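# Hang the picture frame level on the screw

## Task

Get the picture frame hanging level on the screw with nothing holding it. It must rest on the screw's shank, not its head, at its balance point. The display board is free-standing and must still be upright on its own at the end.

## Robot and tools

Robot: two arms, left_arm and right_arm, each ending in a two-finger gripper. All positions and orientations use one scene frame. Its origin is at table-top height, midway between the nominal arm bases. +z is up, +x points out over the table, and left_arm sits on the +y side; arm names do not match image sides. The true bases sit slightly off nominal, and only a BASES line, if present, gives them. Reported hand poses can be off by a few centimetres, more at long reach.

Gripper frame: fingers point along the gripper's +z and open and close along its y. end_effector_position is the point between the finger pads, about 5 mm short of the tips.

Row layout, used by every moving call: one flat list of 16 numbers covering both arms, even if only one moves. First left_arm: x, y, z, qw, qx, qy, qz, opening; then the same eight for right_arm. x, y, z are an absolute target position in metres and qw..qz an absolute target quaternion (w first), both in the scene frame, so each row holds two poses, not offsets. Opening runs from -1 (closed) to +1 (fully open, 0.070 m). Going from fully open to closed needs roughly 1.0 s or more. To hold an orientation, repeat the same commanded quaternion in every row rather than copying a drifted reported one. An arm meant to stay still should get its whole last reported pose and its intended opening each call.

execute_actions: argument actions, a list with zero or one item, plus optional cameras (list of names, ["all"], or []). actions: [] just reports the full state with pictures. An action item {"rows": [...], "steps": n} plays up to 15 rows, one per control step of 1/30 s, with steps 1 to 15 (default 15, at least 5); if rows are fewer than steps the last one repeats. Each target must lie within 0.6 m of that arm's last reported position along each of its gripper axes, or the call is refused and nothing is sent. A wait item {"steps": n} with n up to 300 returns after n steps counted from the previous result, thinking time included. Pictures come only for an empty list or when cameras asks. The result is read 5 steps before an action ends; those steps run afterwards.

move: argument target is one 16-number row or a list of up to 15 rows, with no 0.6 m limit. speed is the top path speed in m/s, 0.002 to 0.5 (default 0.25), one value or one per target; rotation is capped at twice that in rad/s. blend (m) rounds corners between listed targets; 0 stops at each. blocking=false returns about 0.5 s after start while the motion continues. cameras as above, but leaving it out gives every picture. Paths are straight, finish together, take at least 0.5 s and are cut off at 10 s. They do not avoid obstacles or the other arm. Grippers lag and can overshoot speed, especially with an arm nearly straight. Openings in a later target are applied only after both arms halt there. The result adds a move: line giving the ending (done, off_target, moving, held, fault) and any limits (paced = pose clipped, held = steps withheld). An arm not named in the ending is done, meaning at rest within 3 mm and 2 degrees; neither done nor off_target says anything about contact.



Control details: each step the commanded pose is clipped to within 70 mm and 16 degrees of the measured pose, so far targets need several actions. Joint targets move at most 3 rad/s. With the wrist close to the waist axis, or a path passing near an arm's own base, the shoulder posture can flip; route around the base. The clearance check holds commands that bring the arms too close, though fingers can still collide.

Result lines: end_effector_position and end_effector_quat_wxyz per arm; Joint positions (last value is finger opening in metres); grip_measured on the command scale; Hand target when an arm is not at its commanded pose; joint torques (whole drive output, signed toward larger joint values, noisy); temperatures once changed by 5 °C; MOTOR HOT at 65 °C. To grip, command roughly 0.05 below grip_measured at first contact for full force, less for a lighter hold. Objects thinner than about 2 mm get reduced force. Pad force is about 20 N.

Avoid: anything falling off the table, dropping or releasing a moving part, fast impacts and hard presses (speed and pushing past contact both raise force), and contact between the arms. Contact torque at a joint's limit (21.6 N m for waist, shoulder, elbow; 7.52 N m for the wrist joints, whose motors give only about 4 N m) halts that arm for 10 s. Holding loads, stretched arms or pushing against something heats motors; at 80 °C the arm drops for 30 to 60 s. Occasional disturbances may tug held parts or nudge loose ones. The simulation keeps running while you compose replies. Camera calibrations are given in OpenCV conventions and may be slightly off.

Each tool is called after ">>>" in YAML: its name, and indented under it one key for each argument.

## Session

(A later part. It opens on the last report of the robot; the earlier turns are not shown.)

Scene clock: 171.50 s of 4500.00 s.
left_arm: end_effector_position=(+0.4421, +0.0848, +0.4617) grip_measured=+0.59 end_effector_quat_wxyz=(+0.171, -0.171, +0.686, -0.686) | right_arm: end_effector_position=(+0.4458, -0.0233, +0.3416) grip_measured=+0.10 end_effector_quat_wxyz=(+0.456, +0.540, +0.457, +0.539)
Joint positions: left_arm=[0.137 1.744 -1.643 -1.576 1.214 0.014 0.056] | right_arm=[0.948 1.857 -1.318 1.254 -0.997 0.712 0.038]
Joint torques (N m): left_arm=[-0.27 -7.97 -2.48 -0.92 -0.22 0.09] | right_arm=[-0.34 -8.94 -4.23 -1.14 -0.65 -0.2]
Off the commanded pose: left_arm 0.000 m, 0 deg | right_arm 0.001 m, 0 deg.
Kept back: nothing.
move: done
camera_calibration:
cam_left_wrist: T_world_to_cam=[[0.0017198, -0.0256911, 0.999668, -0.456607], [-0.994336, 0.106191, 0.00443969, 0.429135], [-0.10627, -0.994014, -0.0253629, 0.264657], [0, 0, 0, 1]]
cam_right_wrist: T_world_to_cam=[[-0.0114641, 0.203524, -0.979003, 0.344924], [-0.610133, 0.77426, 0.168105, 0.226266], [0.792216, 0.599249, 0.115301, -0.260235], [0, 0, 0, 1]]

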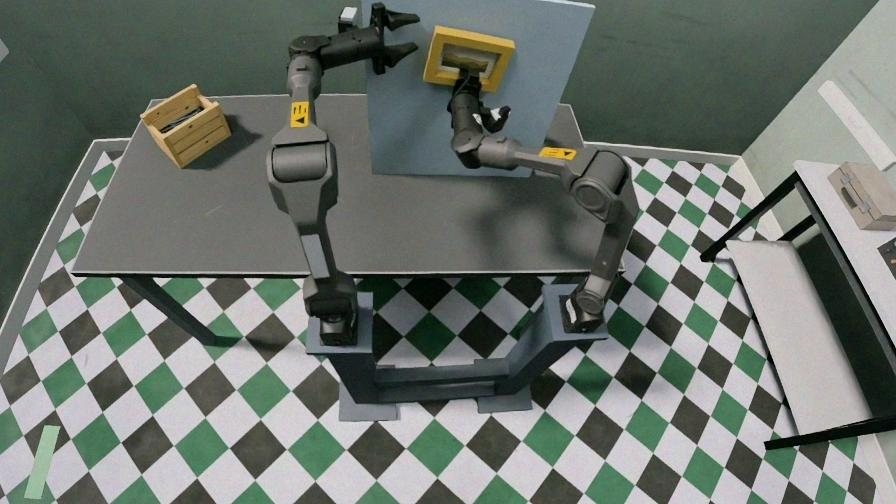

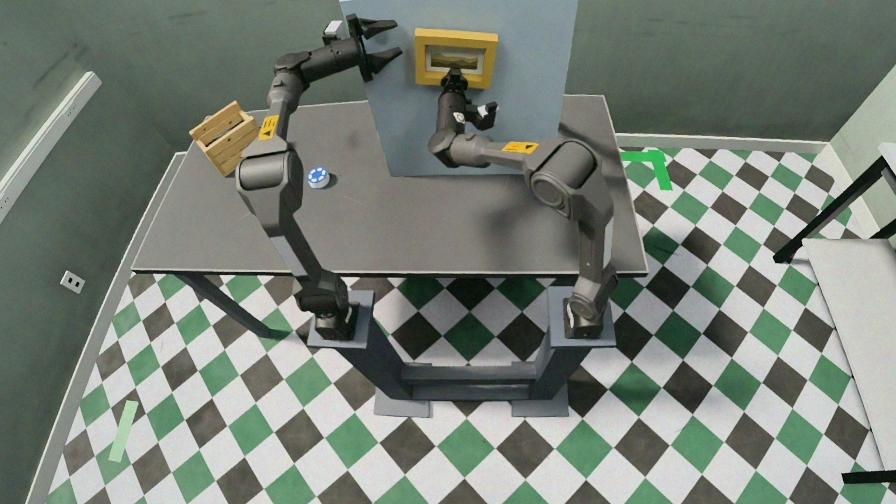

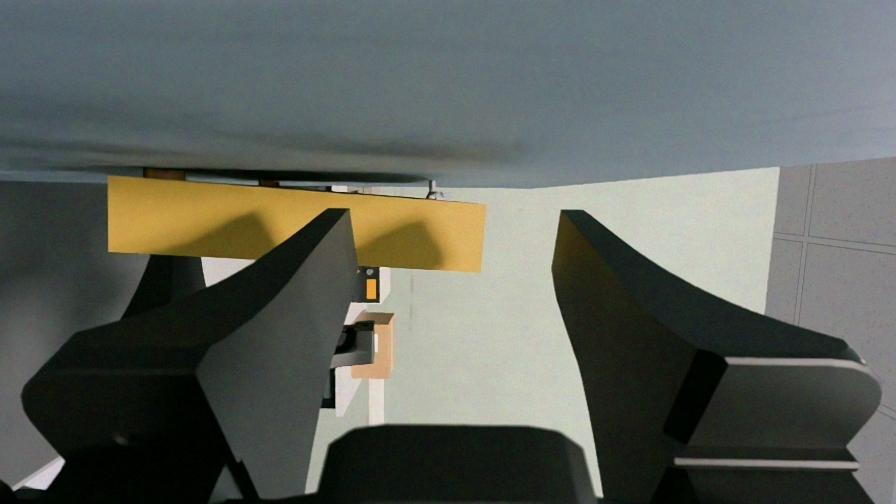

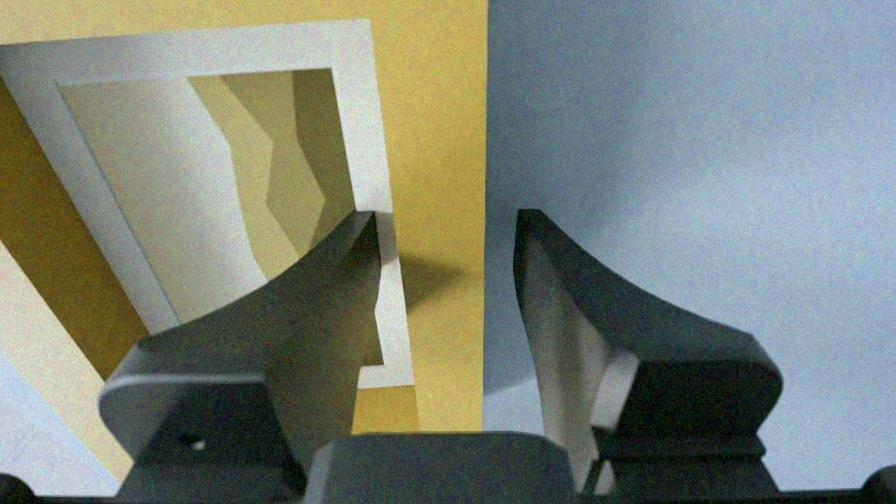

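>>> move:
  target:
    - [0.442, 0.085, 0.462, 0.1711, -0.1711, 0.6861, -0.6861, 0.59, 0.4457, -0.0234, 0.3421, 0.45688, 0.53969, 0.45688, 0.53969, 0.1]
    - [0.442, 0.085, 0.462, 0.1711, -0.1711, 0.6861, -0.6861, 0.59, 0.4457, -0.0234, 0.3421, 0.45688, 0.53969, 0.45688, 0.53969, -0.5]
    - [0.442, 0.085, 0.462, 0.1711, -0.1711, 0.6861, -0.6861, 0.59, 0.4457, -0.0383, 0.3414, 0.4978, 0.5022, 0.4978, 0.5022, -0.5]
  speed: 0.03

>>> zoom_image:
  camera: "cam_head_left"
  region: [420, 20, 530, 100]

>>> zoom_image:
  camera: "cam_head_right"
  region: [400, 20, 510, 100]

Scene clock: 179.93 s of 4500.00 s.
left_arm: end_effector_position=(+0.4421, +0.0848, +0.4617) grip_measured=+0.59 end_effector_quat_wxyz=(+0.171, -0.171, +0.686, -0.686) | right_arm: end_effector_position=(+0.4457, -0.0384, +0.3412) grip_measured=-0.44 end_effector_quat_wxyz=(+0.498, +0.502, +0.498, +0.502)
Joint positions: left_arm=[0.137 1.744 -1.643 -1.576 1.214 0.014 0.056] | right_arm=[0.921 1.819 -1.259 1.223 -0.983 0.587 0.02]
Joint torques (N m): left_arm=[-0.27 -7.91 -2.47 -0.93 -0.21 0.07] | right_arm=[-0.56 -5.51 -2.06 0 0.22 -0.06]
Off the commanded pose: left_arm 0.000 m, 0 deg | right_arm 0.000 m, 0 deg.
Kept back: nothing.
move: done
camera_calibration:
cam_left_wrist: T_world_to_cam=[[0.0017198, -0.0256911, 0.999668, -0.456607], [-0.994336, 0.106191, 0.00443969, 0.429135], [-0.10627, -0.994014, -0.0253629, 0.264657], [0, 0, 0, 1]]
cam_right_wrist: T_world_to_cam=[[-0.00994907, 0.0469948, -0.998846, 0.347733], [-0.609661, 0.791478, 0.0433109, 0.281069], [0.7926, 0.609388, 0.0207764, -0.218602], [0, 0, 0, 1]]

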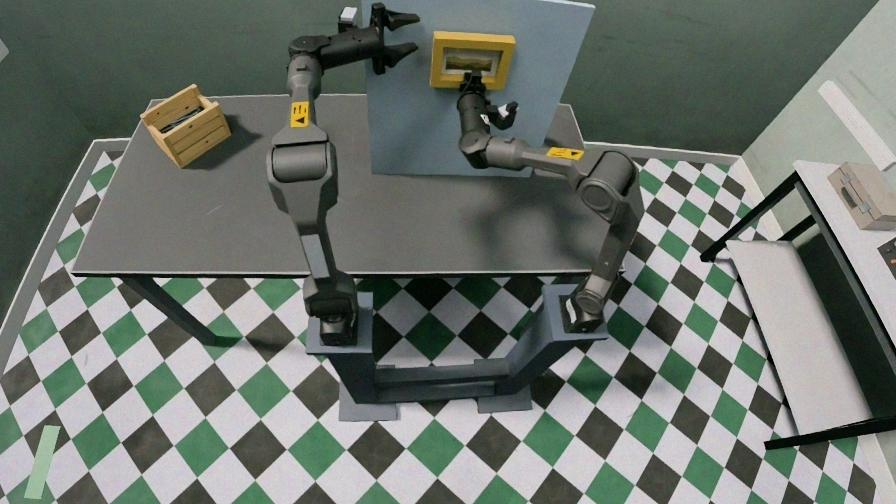

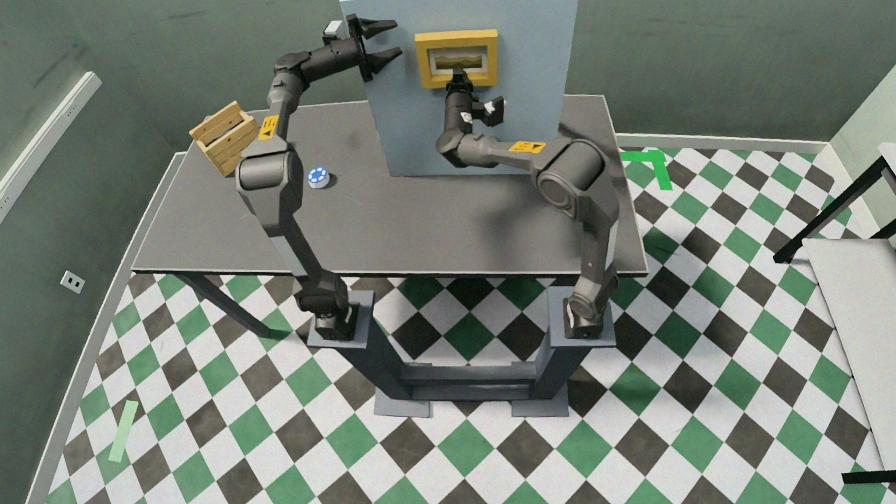

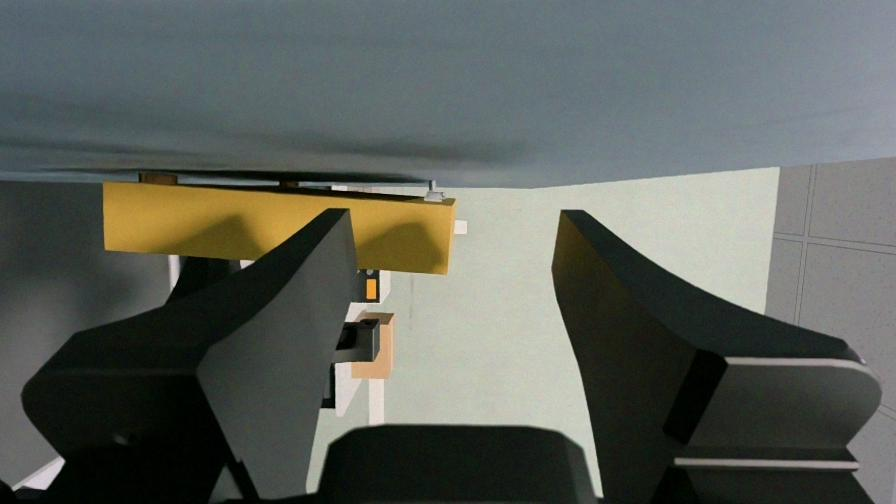

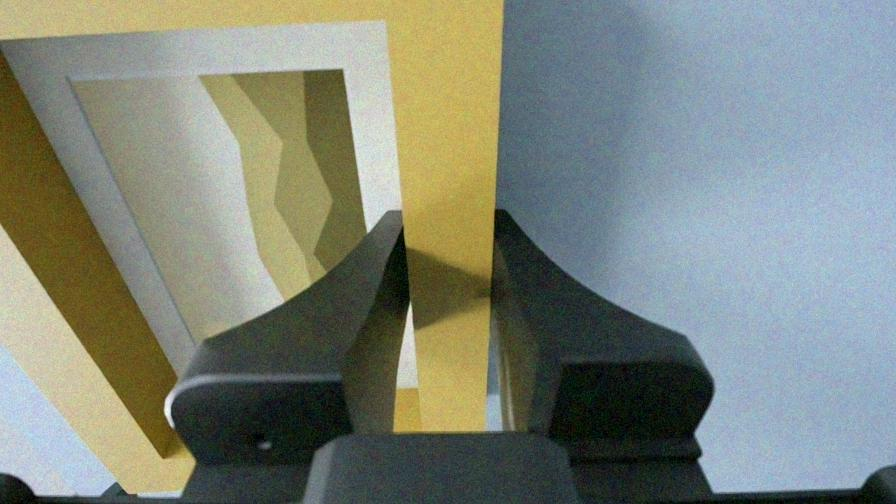

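Scaled by 4.582 from the camera's 896x504 image, which has a finer 1280x720 frame.

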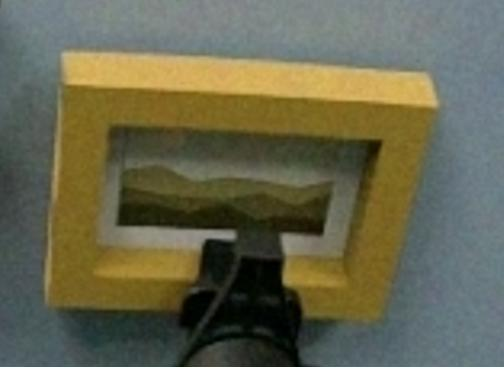

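Scaled by 4.582 from the camera's 896x504 image, which has a finer 1280x720 frame.

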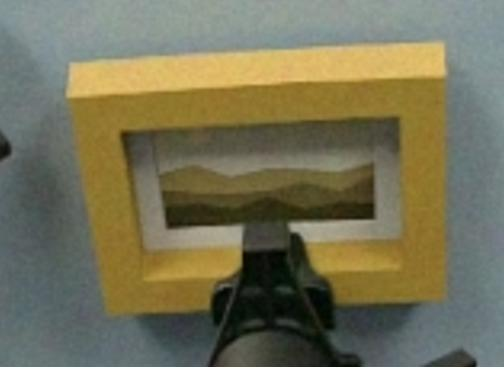

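>>> zoom_image:
  camera: "cam_left_wrist"
  region: [90, 150, 330, 240]

>>> zoom_image:
  camera: "cam_left_wrist"
  region: [400, 165, 480, 225]

Scaled by 2.100 from the camera's 896x504 image, which has a finer 1280x720 frame.

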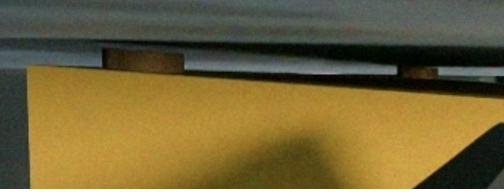

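Scaled by 6.300 from the camera's 896x504 image, which has a finer 1280x720 frame.

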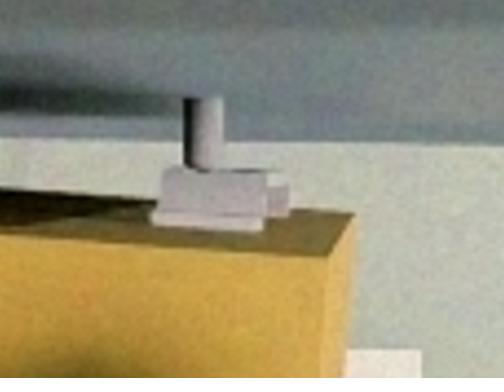

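>>> move:
  target:
    - [0.442, 0.085, 0.462, 0.1711, -0.1711, 0.6861, -0.6861, 0.59, 0.4420, -0.0383, 0.3416, 0.4921, 0.5078, 0.5035, 0.4965, -0.5]
    - [0.442, 0.085, 0.462, 0.1711, -0.1711, 0.6861, -0.6861, 0.59, 0.4420, -0.0383, 0.3416, 0.4921, 0.5078, 0.5035, 0.4965, 0.1]
  speed: 0.02

>>> zoom_image:
  camera: "cam_head_left"
  region: [420, 20, 530, 100]

>>> zoom_image:
  camera: "cam_head_right"
  region: [400, 20, 510, 100]

>>> zoom_image:
  camera: "cam_left_wrist"
  region: [400, 165, 480, 225]

Scene clock: 183.00 s of 4500.00 s.
left_arm: end_effector_position=(+0.4421, +0.0848, +0.4617) grip_measured=+0.59 end_effector_quat_wxyz=(+0.171, -0.171, +0.686, -0.686) | right_arm: end_effector_position=(+0.4421, -0.0384, +0.3405) grip_measured=+0.10 end_effector_quat_wxyz=(+0.492, +0.508, +0.504, +0.495)
Joint positions: left_arm=[0.137 1.744 -1.643 -1.576 1.214 0.014 0.056] | right_arm=[0.929 1.805 -1.26 1.263 -0.971 0.553 0.039]
Joint torques (N m): left_arm=[-0.25 -7.97 -2.54 -0.91 -0.2 0.09] | right_arm=[0.24 -8.21 -4.45 -1.03 -0.56 0.18]
Off the commanded pose: left_arm 0.000 m, 0 deg | right_arm 0.001 m, 0 deg.
Kept back: nothing.
move: done
camera_calibration:
cam_left_wrist: T_world_to_cam=[[0.0017198, -0.0256911, 0.999668, -0.456607], [-0.994336, 0.106191, 0.00443969, 0.429135], [-0.10627, -0.994014, -0.0253629, 0.264657], [0, 0, 0, 1]]
cam_right_wrist: T_world_to_cam=[[-0.034809, 0.0459007, -0.998339, 0.357752], [-0.608766, 0.791256, 0.0576054, 0.273637], [0.792586, 0.60976, 0.000399917, -0.208776], [0, 0, 0, 1]]

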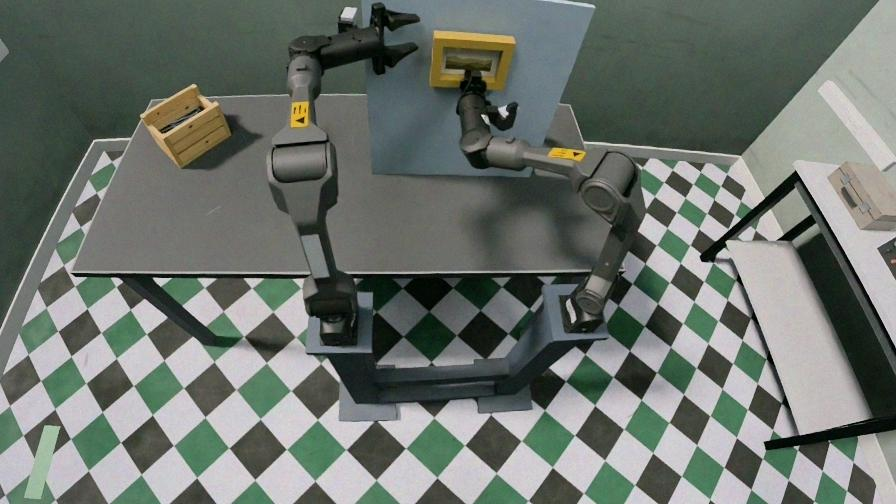

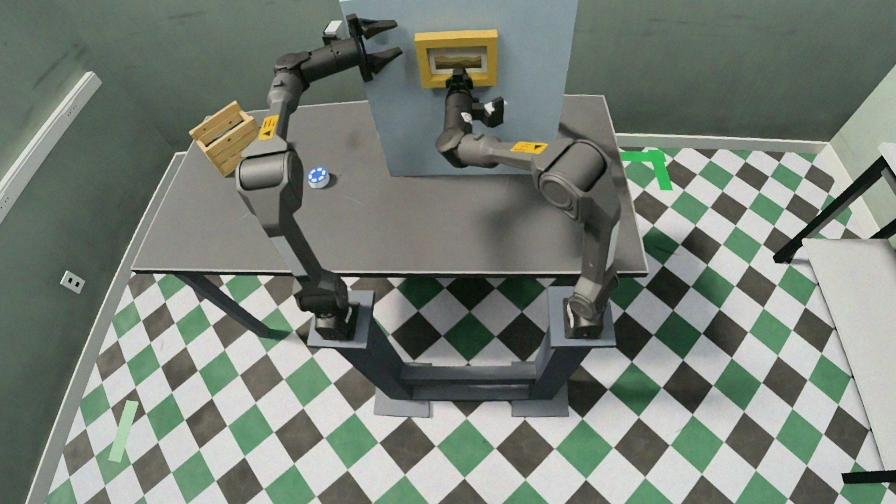

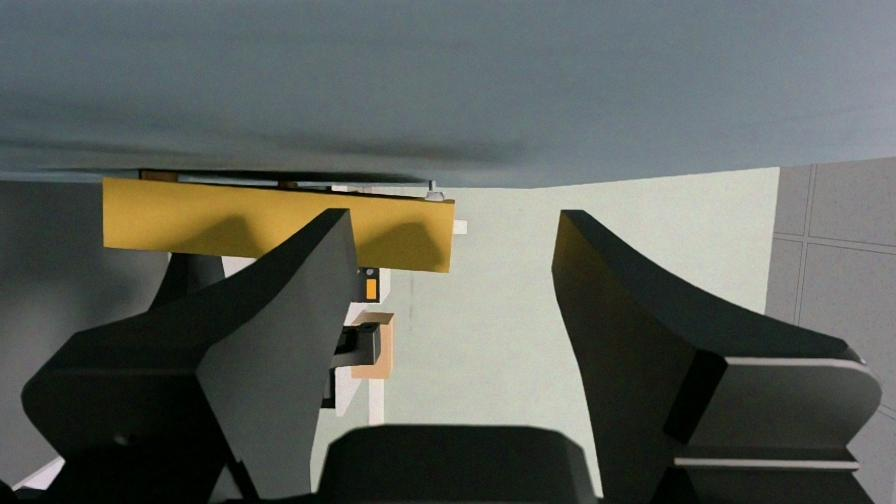

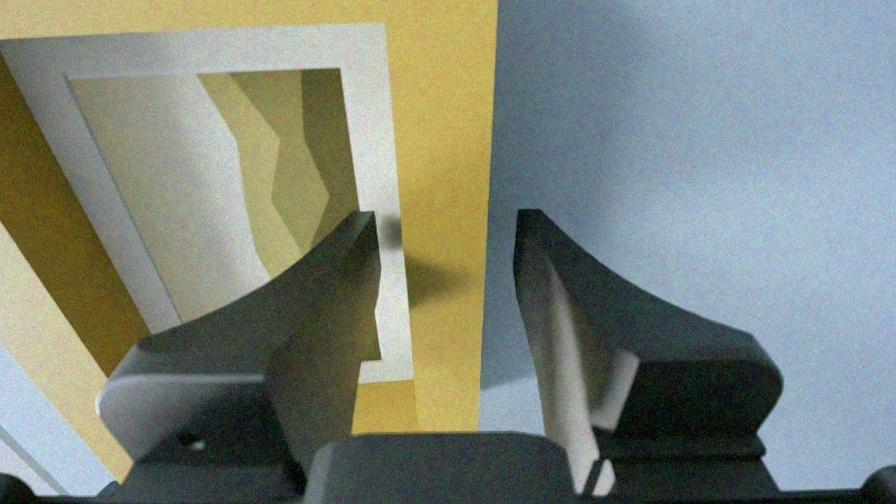

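Scaled by 4.582 from the camera's 896x504 image, which has a finer 1280x720 frame.

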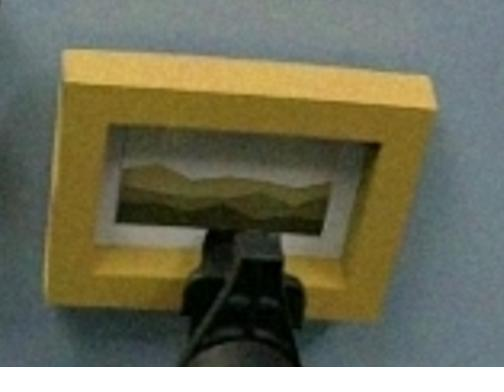

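Scaled by 4.582 from the camera's 896x504 image, which has a finer 1280x720 frame.

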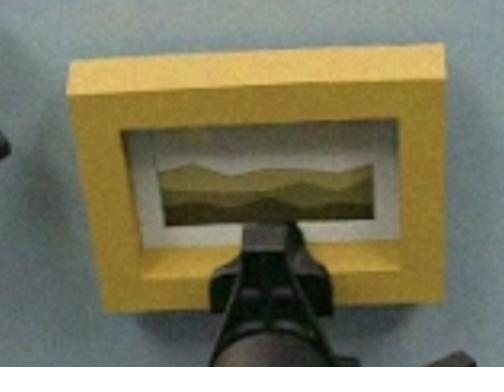

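Scaled by 6.300 from the camera's 896x504 image, which has a finer 1280x720 frame.

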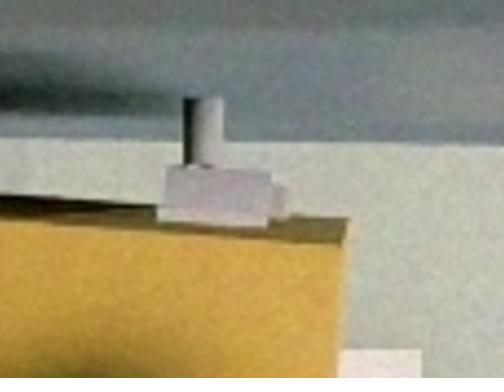

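>>> move:
  target:
    - [0.442, 0.085, 0.462, 0.1711, -0.1711, 0.6861, -0.6861, 0.59, 0.4425, -0.0383, 0.3414, 0.4921, 0.5078, 0.5035, 0.4965, 0.1]
    - [0.442, 0.085, 0.462, 0.1711, -0.1711, 0.6861, -0.6861, 0.59, 0.4425, -0.0383, 0.3414, 0.4921, 0.5078, 0.5035, 0.4965, -0.5]
    - [0.442, 0.085, 0.462, 0.1711, -0.1711, 0.6861, -0.6861, 0.59, 0.4360, -0.0383, 0.3416, 0.4800, 0.51924, 0.51504, 0.4845, -0.5]
  speed: 0.02
  cameras: ["cam_head_left", "cam_head_right", "cam_left_wrist"]

>>> zoom_image:
  camera: "cam_head_right"
  region: [400, 20, 510, 100]

>>> zoom_image:
  camera: "cam_left_wrist"
  region: [90, 150, 330, 240]

>>> move:
  target: [0.442, 0.085, 0.462, 0.1711, -0.1711, 0.6861, -0.6861, 0.59, 0.4360, -0.0383, 0.3416, 0.4800, 0.51924, 0.51504, 0.4845, 0.1]
  speed: 0.02

>>> zoom_image:
  camera: "cam_head_left"
  region: [420, 20, 530, 100]

>>> zoom_image:
  camera: "cam_head_right"
  region: [400, 20, 510, 100]

>>> zoom_image:
  camera: "cam_left_wrist"
  region: [400, 165, 480, 225]

>>> zoom_image:
  camera: "cam_left_wrist"
  region: [90, 150, 330, 240]

Scene clock: 187.27 s of 4500.00 s.
Off the commanded pose: left_arm 0.000 m, 0 deg | right_arm 0.000 m, 0 deg.
Kept back: nothing.
move: done
camera_calibration:
cam_left_wrist: T_world_to_cam=[[0.0017198, -0.0256911, 0.999668, -0.456607], [-0.994336, 0.106191, 0.00443969, 0.429135], [-0.10627, -0.994014, -0.0253629, 0.264657], [0, 0, 0, 1]]
Images, in order: cam_head_left, cam_head_right, cam_left_wrist.

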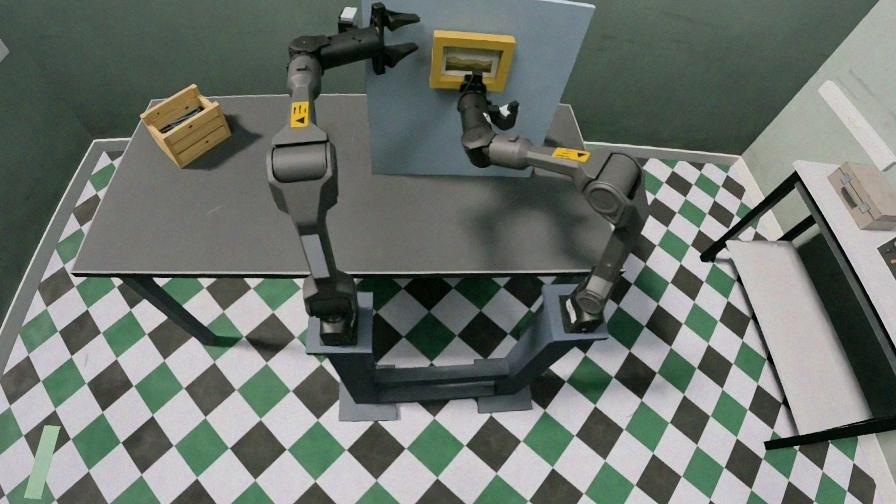

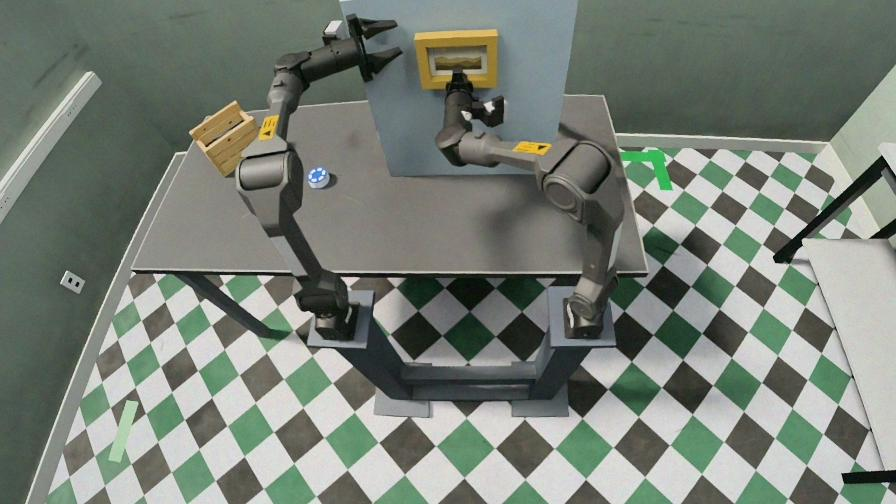

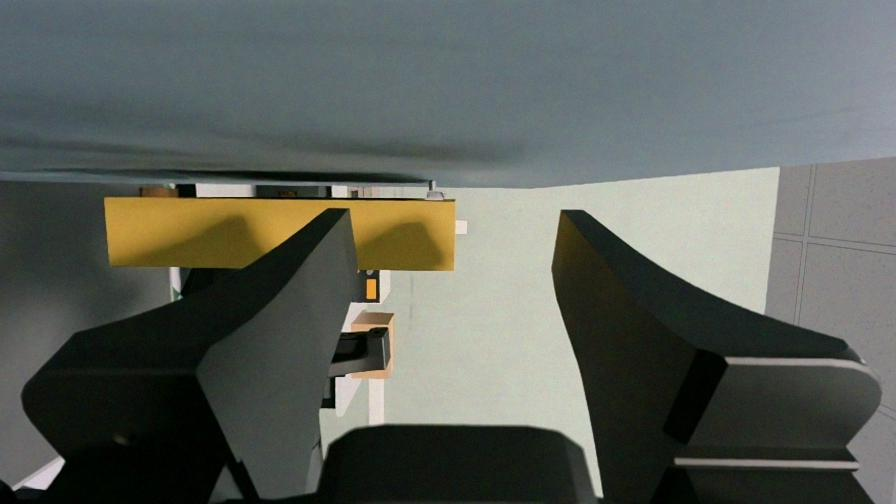

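Scaled by 4.582 from the camera's 896x504 image, which has a finer 1280x720 frame.

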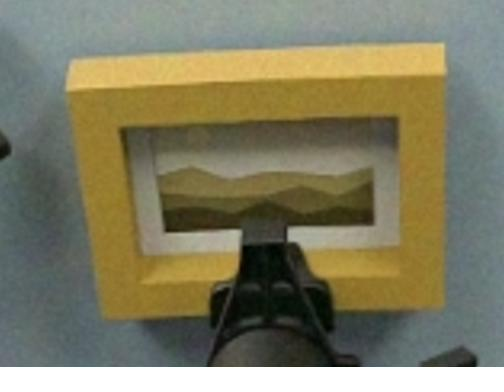

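Scaled by 2.100 from the camera's 896x504 image, which has a finer 1280x720 frame.

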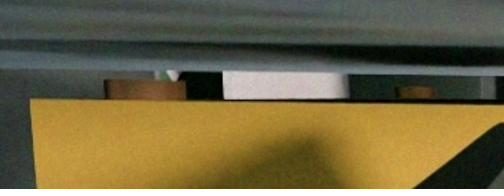

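Scene clock: 187.97 s of 4500.00 s.
left_arm: end_effector_position=(+0.4421, +0.0848, +0.4617) grip_measured=+0.59 end_effector_quat_wxyz=(+0.171, -0.171, +0.686, -0.686) | right_arm: end_effector_position=(+0.4361, -0.0383, +0.3414) grip_measured=+0.10 end_effector_quat_wxyz=(+0.480, +0.519, +0.515, +0.484)
Joint positions: left_arm=[0.137 1.744 -1.643 -1.576 1.214 0.014 0.056] | right_arm=[0.942 1.78 -1.271 1.342 -0.95 0.481 0.039]
Joint torques (N m): left_arm=[-0.32 -7.97 -2.57 -0.89 -0.19 0.07] | right_arm=[0.45 -6.32 -3.53 -1.05 -0.51 0.18]
Off the commanded pose: left_arm 0.000 m, 0 deg | right_arm 0.000 m, 0 deg.
Kept back: nothing.
move: done
camera_calibration:
cam_left_wrist: T_world_to_cam=[[0.0017198, -0.0256911, 0.999668, -0.456607], [-0.994336, 0.106191, 0.00443969, 0.429135], [-0.10627, -0.994014, -0.0253629, 0.264657], [0, 0, 0, 1]]
cam_right_wrist: T_world_to_cam=[[-0.0802012, 0.0471096, -0.995665, 0.377372], [-0.606309, 0.790539, 0.0862426, 0.258922], [0.791174, 0.610597, -0.0348392, -0.191401], [0, 0, 0, 1]]

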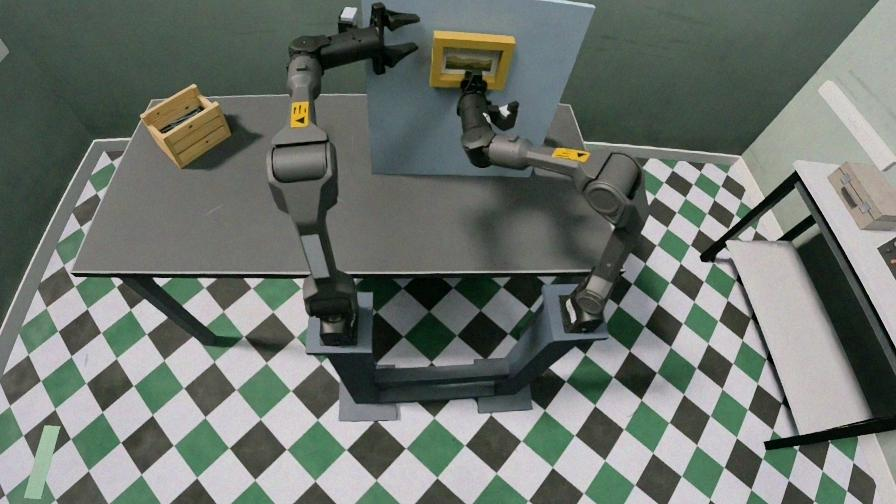

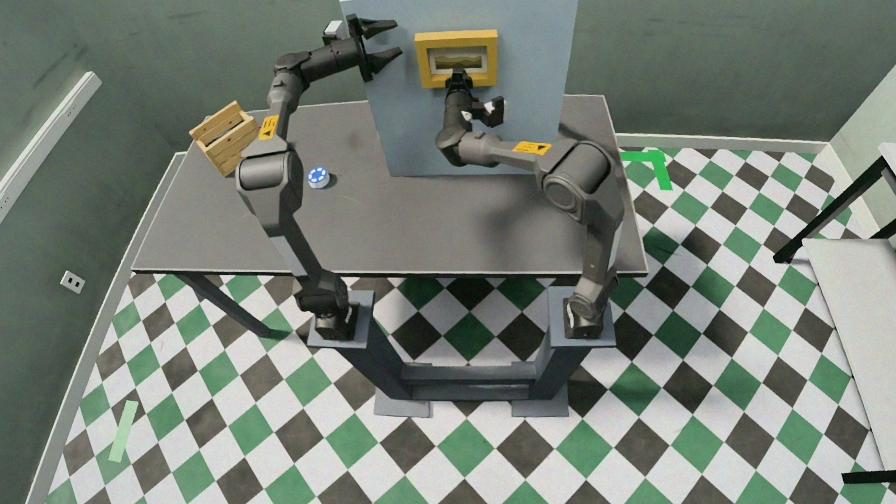

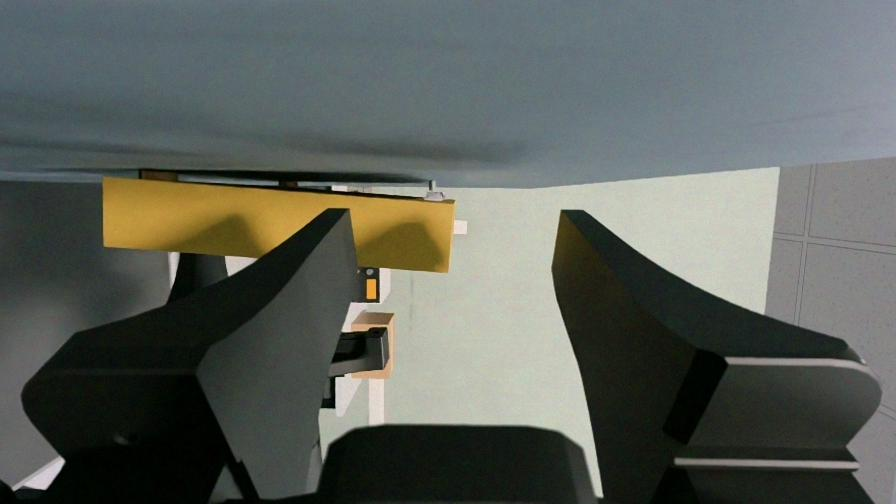

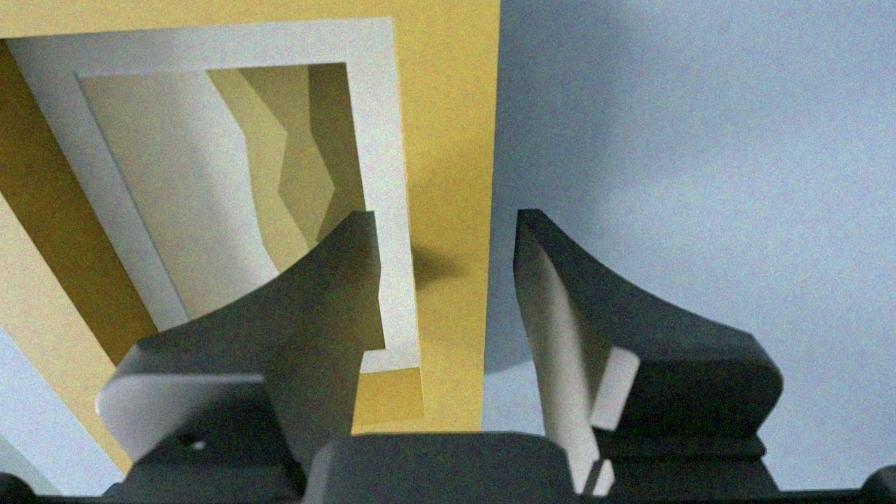

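Scaled by 4.582 from the camera's 896x504 image, which has a finer 1280x720 frame.

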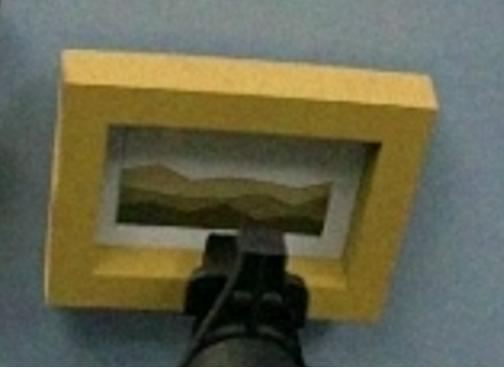

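Scaled by 4.582 from the camera's 896x504 image, which has a finer 1280x720 frame.

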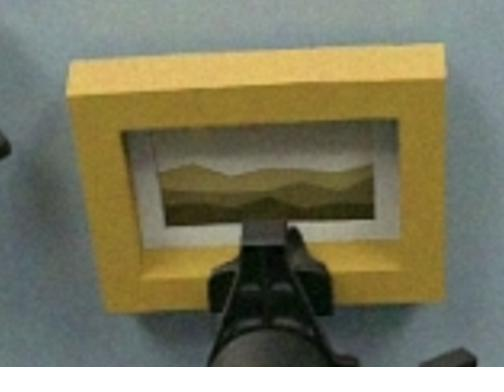

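Scaled by 6.300 from the camera's 896x504 image, which has a finer 1280x720 frame.

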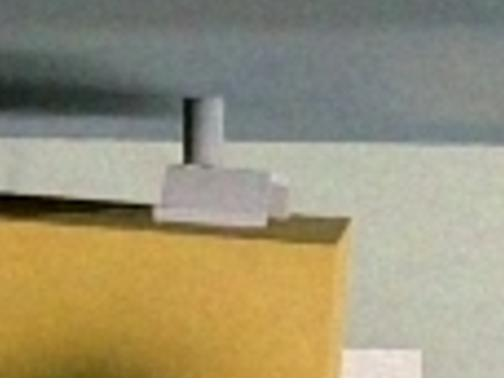

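Scaled by 2.100 from the camera's 896x504 image, which has a finer 1280x720 frame.

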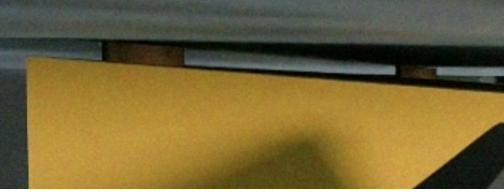

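>>> execute_actions:
  actions: []

Scene clock: 189.13 s of 4500.00 s.
left_arm: end_effector_position=(+0.4421, +0.0848, +0.4617) grip_measured=+0.59 end_effector_quat_wxyz=(+0.171, -0.171, +0.686, -0.686) | right_arm: end_effector_position=(+0.4361, -0.0383, +0.3414) grip_measured=+0.10 end_effector_quat_wxyz=(+0.480, +0.519, +0.515, +0.484)
Joint positions: left_arm=[0.137 1.744 -1.643 -1.576 1.214 0.014 0.056] | right_arm=[0.942 1.78 -1.271 1.342 -0.95 0.481 0.039]
Joint torques (N m): left_arm=[-0.1 -8.04 -2.75 -0.88 -0.17 0.06] | right_arm=[0 -6.2 -3.71 -1.05 -0.5 0.17]
Motor temperatures (°C): left_arm=[31 33 32 33 36 30] | right_arm=[29 31 33 35 38 32]
Hand target: left_arm +0.4420, +0.0850, +0.4620; +0.171, -0.171, +0.686, -0.686 | right_arm +0.4360, -0.0383, +0.3416; +0.480, +0.519, +0.515, +0.485
Off the commanded pose: left_arm 0.000 m, 0 deg | right_arm 0.000 m, 0 deg.
Steps of this call (1-35: nothing new was sent). Readings (end_effector_position of left_arm | right_arm):
1: (+0.4421, +0.0848, +0.4617) | (+0.4361, -0.0383, +0.3414)
2: (+0.4421, +0.0848, +0.4617) | (+0.4361, -0.0383, +0.3414)
4: (+0.4421, +0.0848, +0.4617) | (+0.4361, -0.0383, +0.3414)
8: (+0.4421, +0.0848, +0.4617) | (+0.4361, -0.0383, +0.3414)
35: the state above
camera_calibration:
cam_left_wrist: T_world_to_cam=[[0.0017198, -0.0256911, 0.999668, -0.456607], [-0.994336, 0.106191, 0.00443969, 0.429135], [-0.10627, -0.994014, -0.0253629, 0.264657], [0, 0, 0, 1]] pos_world=[0.455614, 0.205772, 0.461263]
cam_right_wrist: T_world_to_cam=[[-0.0802012, 0.0471096, -0.995665, 0.377372], [-0.606309, 0.790539, 0.0862426, 0.258922], [0.791174, 0.610597, -0.0348392, -0.191401], [0, 0, 0, 1]] pos_world=[0.338684, -0.105597, 0.346738]

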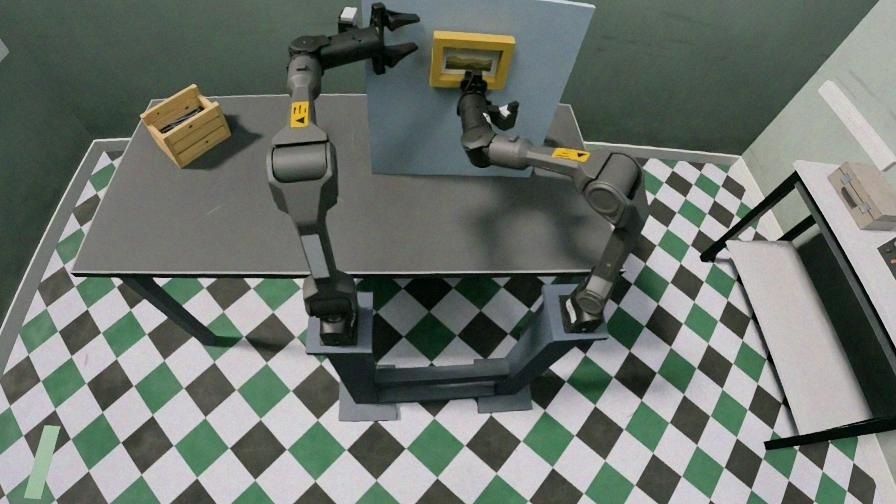

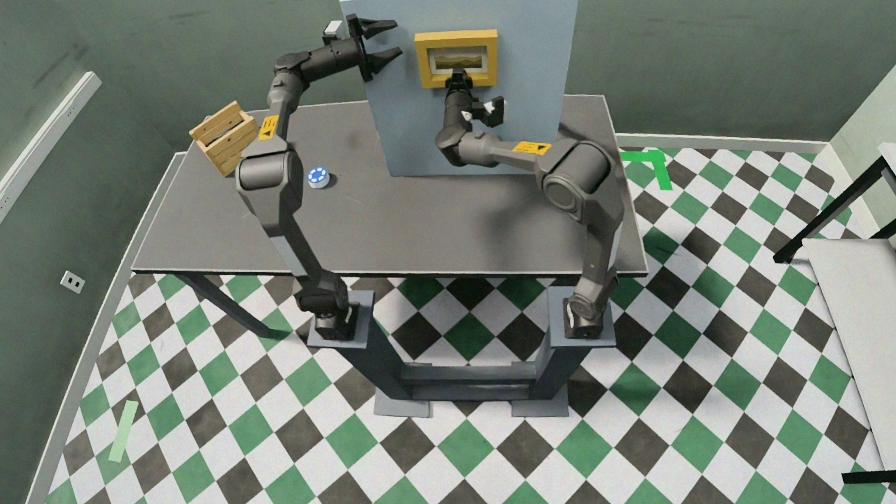

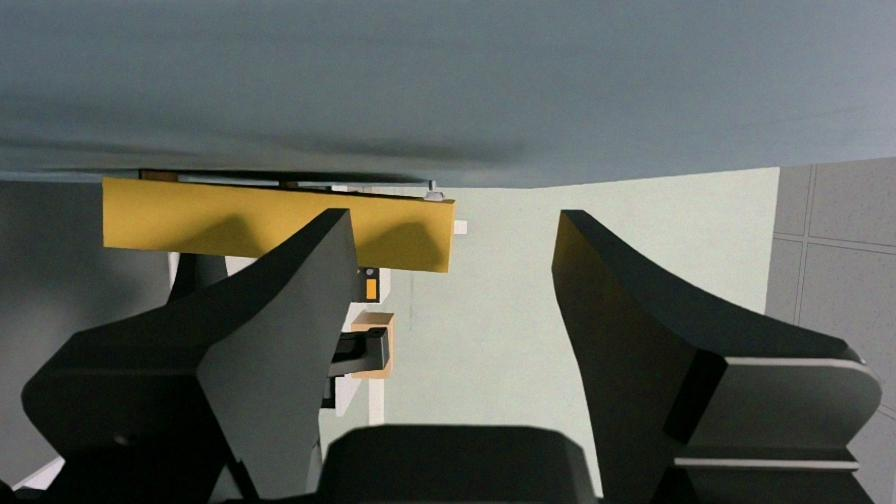

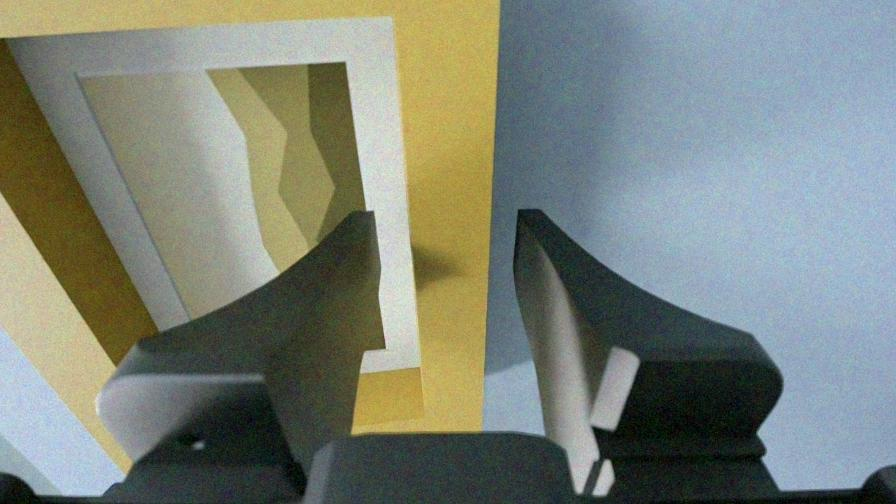

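>>> move:
  target:
    - [0.442, 0.085, 0.462, 0.1711, -0.1711, 0.6861, -0.6861, 0.59, 0.400, -0.0383, 0.3416, 0.4800, 0.51924, 0.51504, 0.4845, 0.1]
    - [0.440, 0.120, 0.462, 0.1711, -0.1711, 0.6861, -0.6861, 0.59, 0.320, -0.0383, 0.3416, 0.4800, 0.51924, 0.51504, 0.4845, 0.1]
    - [0.400, 0.200, 0.462, 0.2706, -0.2706, 0.6533, -0.6533, 0.59, 0.280, -0.12, 0.3416, 0.4800, 0.51924, 0.51504, 0.4845, 0.1]
  speed: [0.02, 0.06, 0.12]
  blend: [0.005, 0.02, 0]

Scene clock: 194.00 s of 4500.00 s.
left_arm: end_effector_position=(+0.3999, +0.2001, +0.4621) grip_measured=+0.59 end_effector_quat_wxyz=(+0.278, -0.278, +0.651, -0.650) | right_arm: end_effector_position=(+0.2805, -0.1208, +0.3417) grip_measured=+0.10 end_effector_quat_wxyz=(+0.457, +0.511, +0.536, +0.493)
Joint positions: left_arm=[0.465 1.476 -1.326 -1.592 1.223 0.067 0.056] | right_arm=[1.318 1.224 -0.696 1.515 -1.225 0.448 0.039]
Joint torques (N m): left_arm=[-0.64 -5.4 -3.32 -0.98 0.06 0.08] | right_arm=[0.48 -1.5 -4.08 -1.18 -0.34 0.03]
Hand target: left_arm +0.4002, +0.1997, +0.4620; +0.277, -0.278, +0.651, -0.650 | right_arm +0.2805, -0.1201, +0.3416; +0.457, +0.511, +0.536, +0.493
Off the commanded pose: left_arm 0.000 m, 1 deg | right_arm 0.001 m, 4 deg.
joint sent to its limit (left arm) — joint 5 (wrist pitch), upper limit.
joint sent to its limit (right arm) — joint 5 (wrist pitch), lower limit.
Kept back: nothing.
move: off_target (right_arm)
camera_calibration:
cam_left_wrist: T_world_to_cam=[[0.00992916, -0.0256641, 0.999621, -0.4572], [-0.97715, -0.212508, 0.00425006, 0.431915], [0.212318, -0.976822, -0.0271877, 0.244861], [0, 0, 0, 1]]
cam_right_wrist: T_world_to_cam=[[-0.109805, 0.0461291, -0.992882, 0.376268], [-0.649576, 0.752757, 0.106811, 0.230315], [0.752326, 0.656681, -0.0526917, 0.0046843], [0, 0, 0, 1]]

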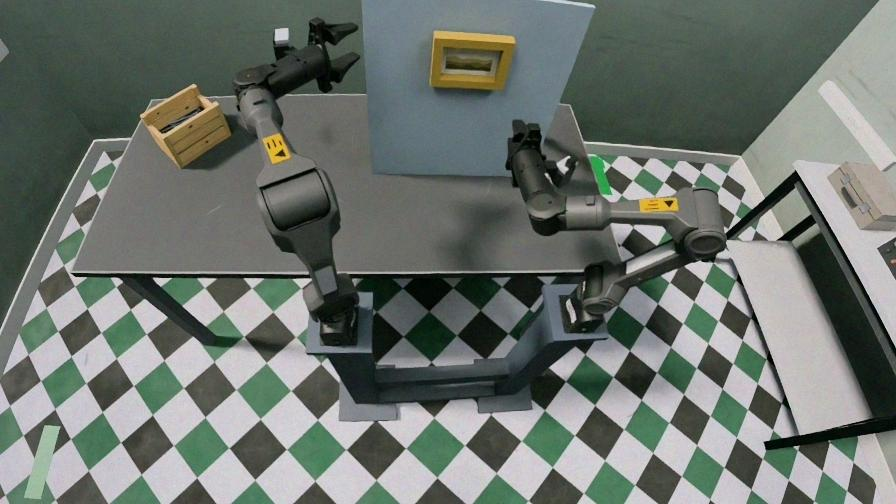

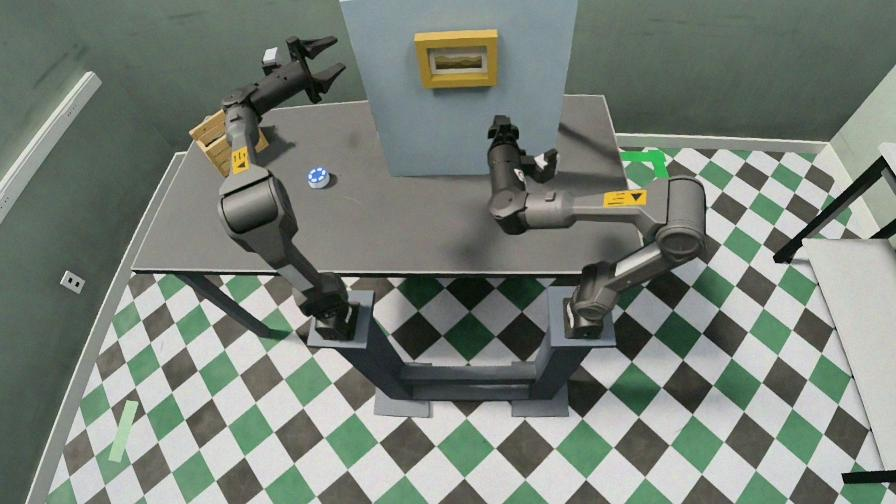

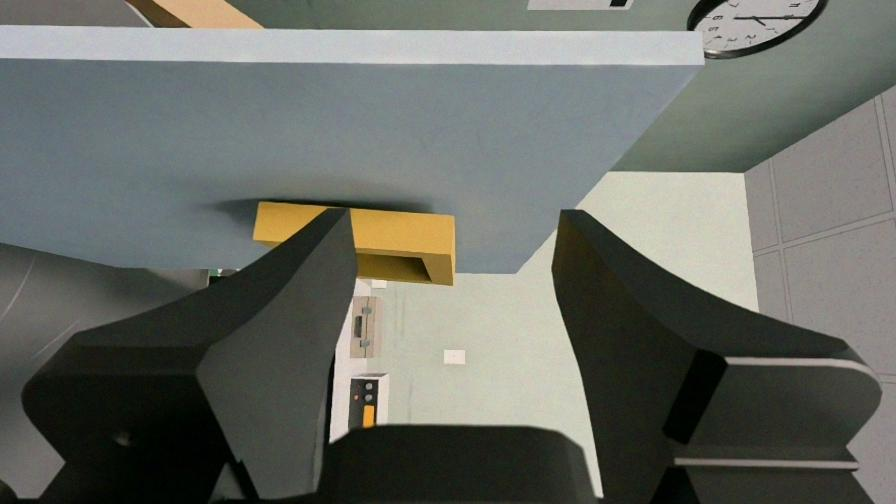

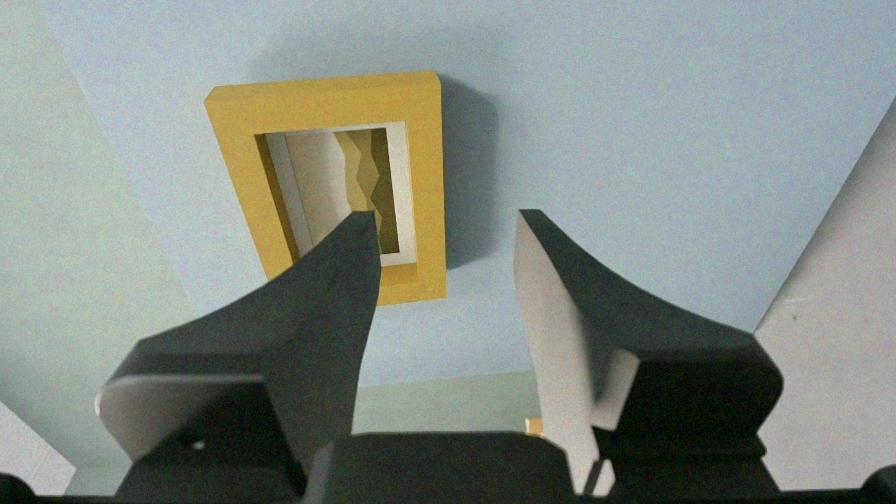

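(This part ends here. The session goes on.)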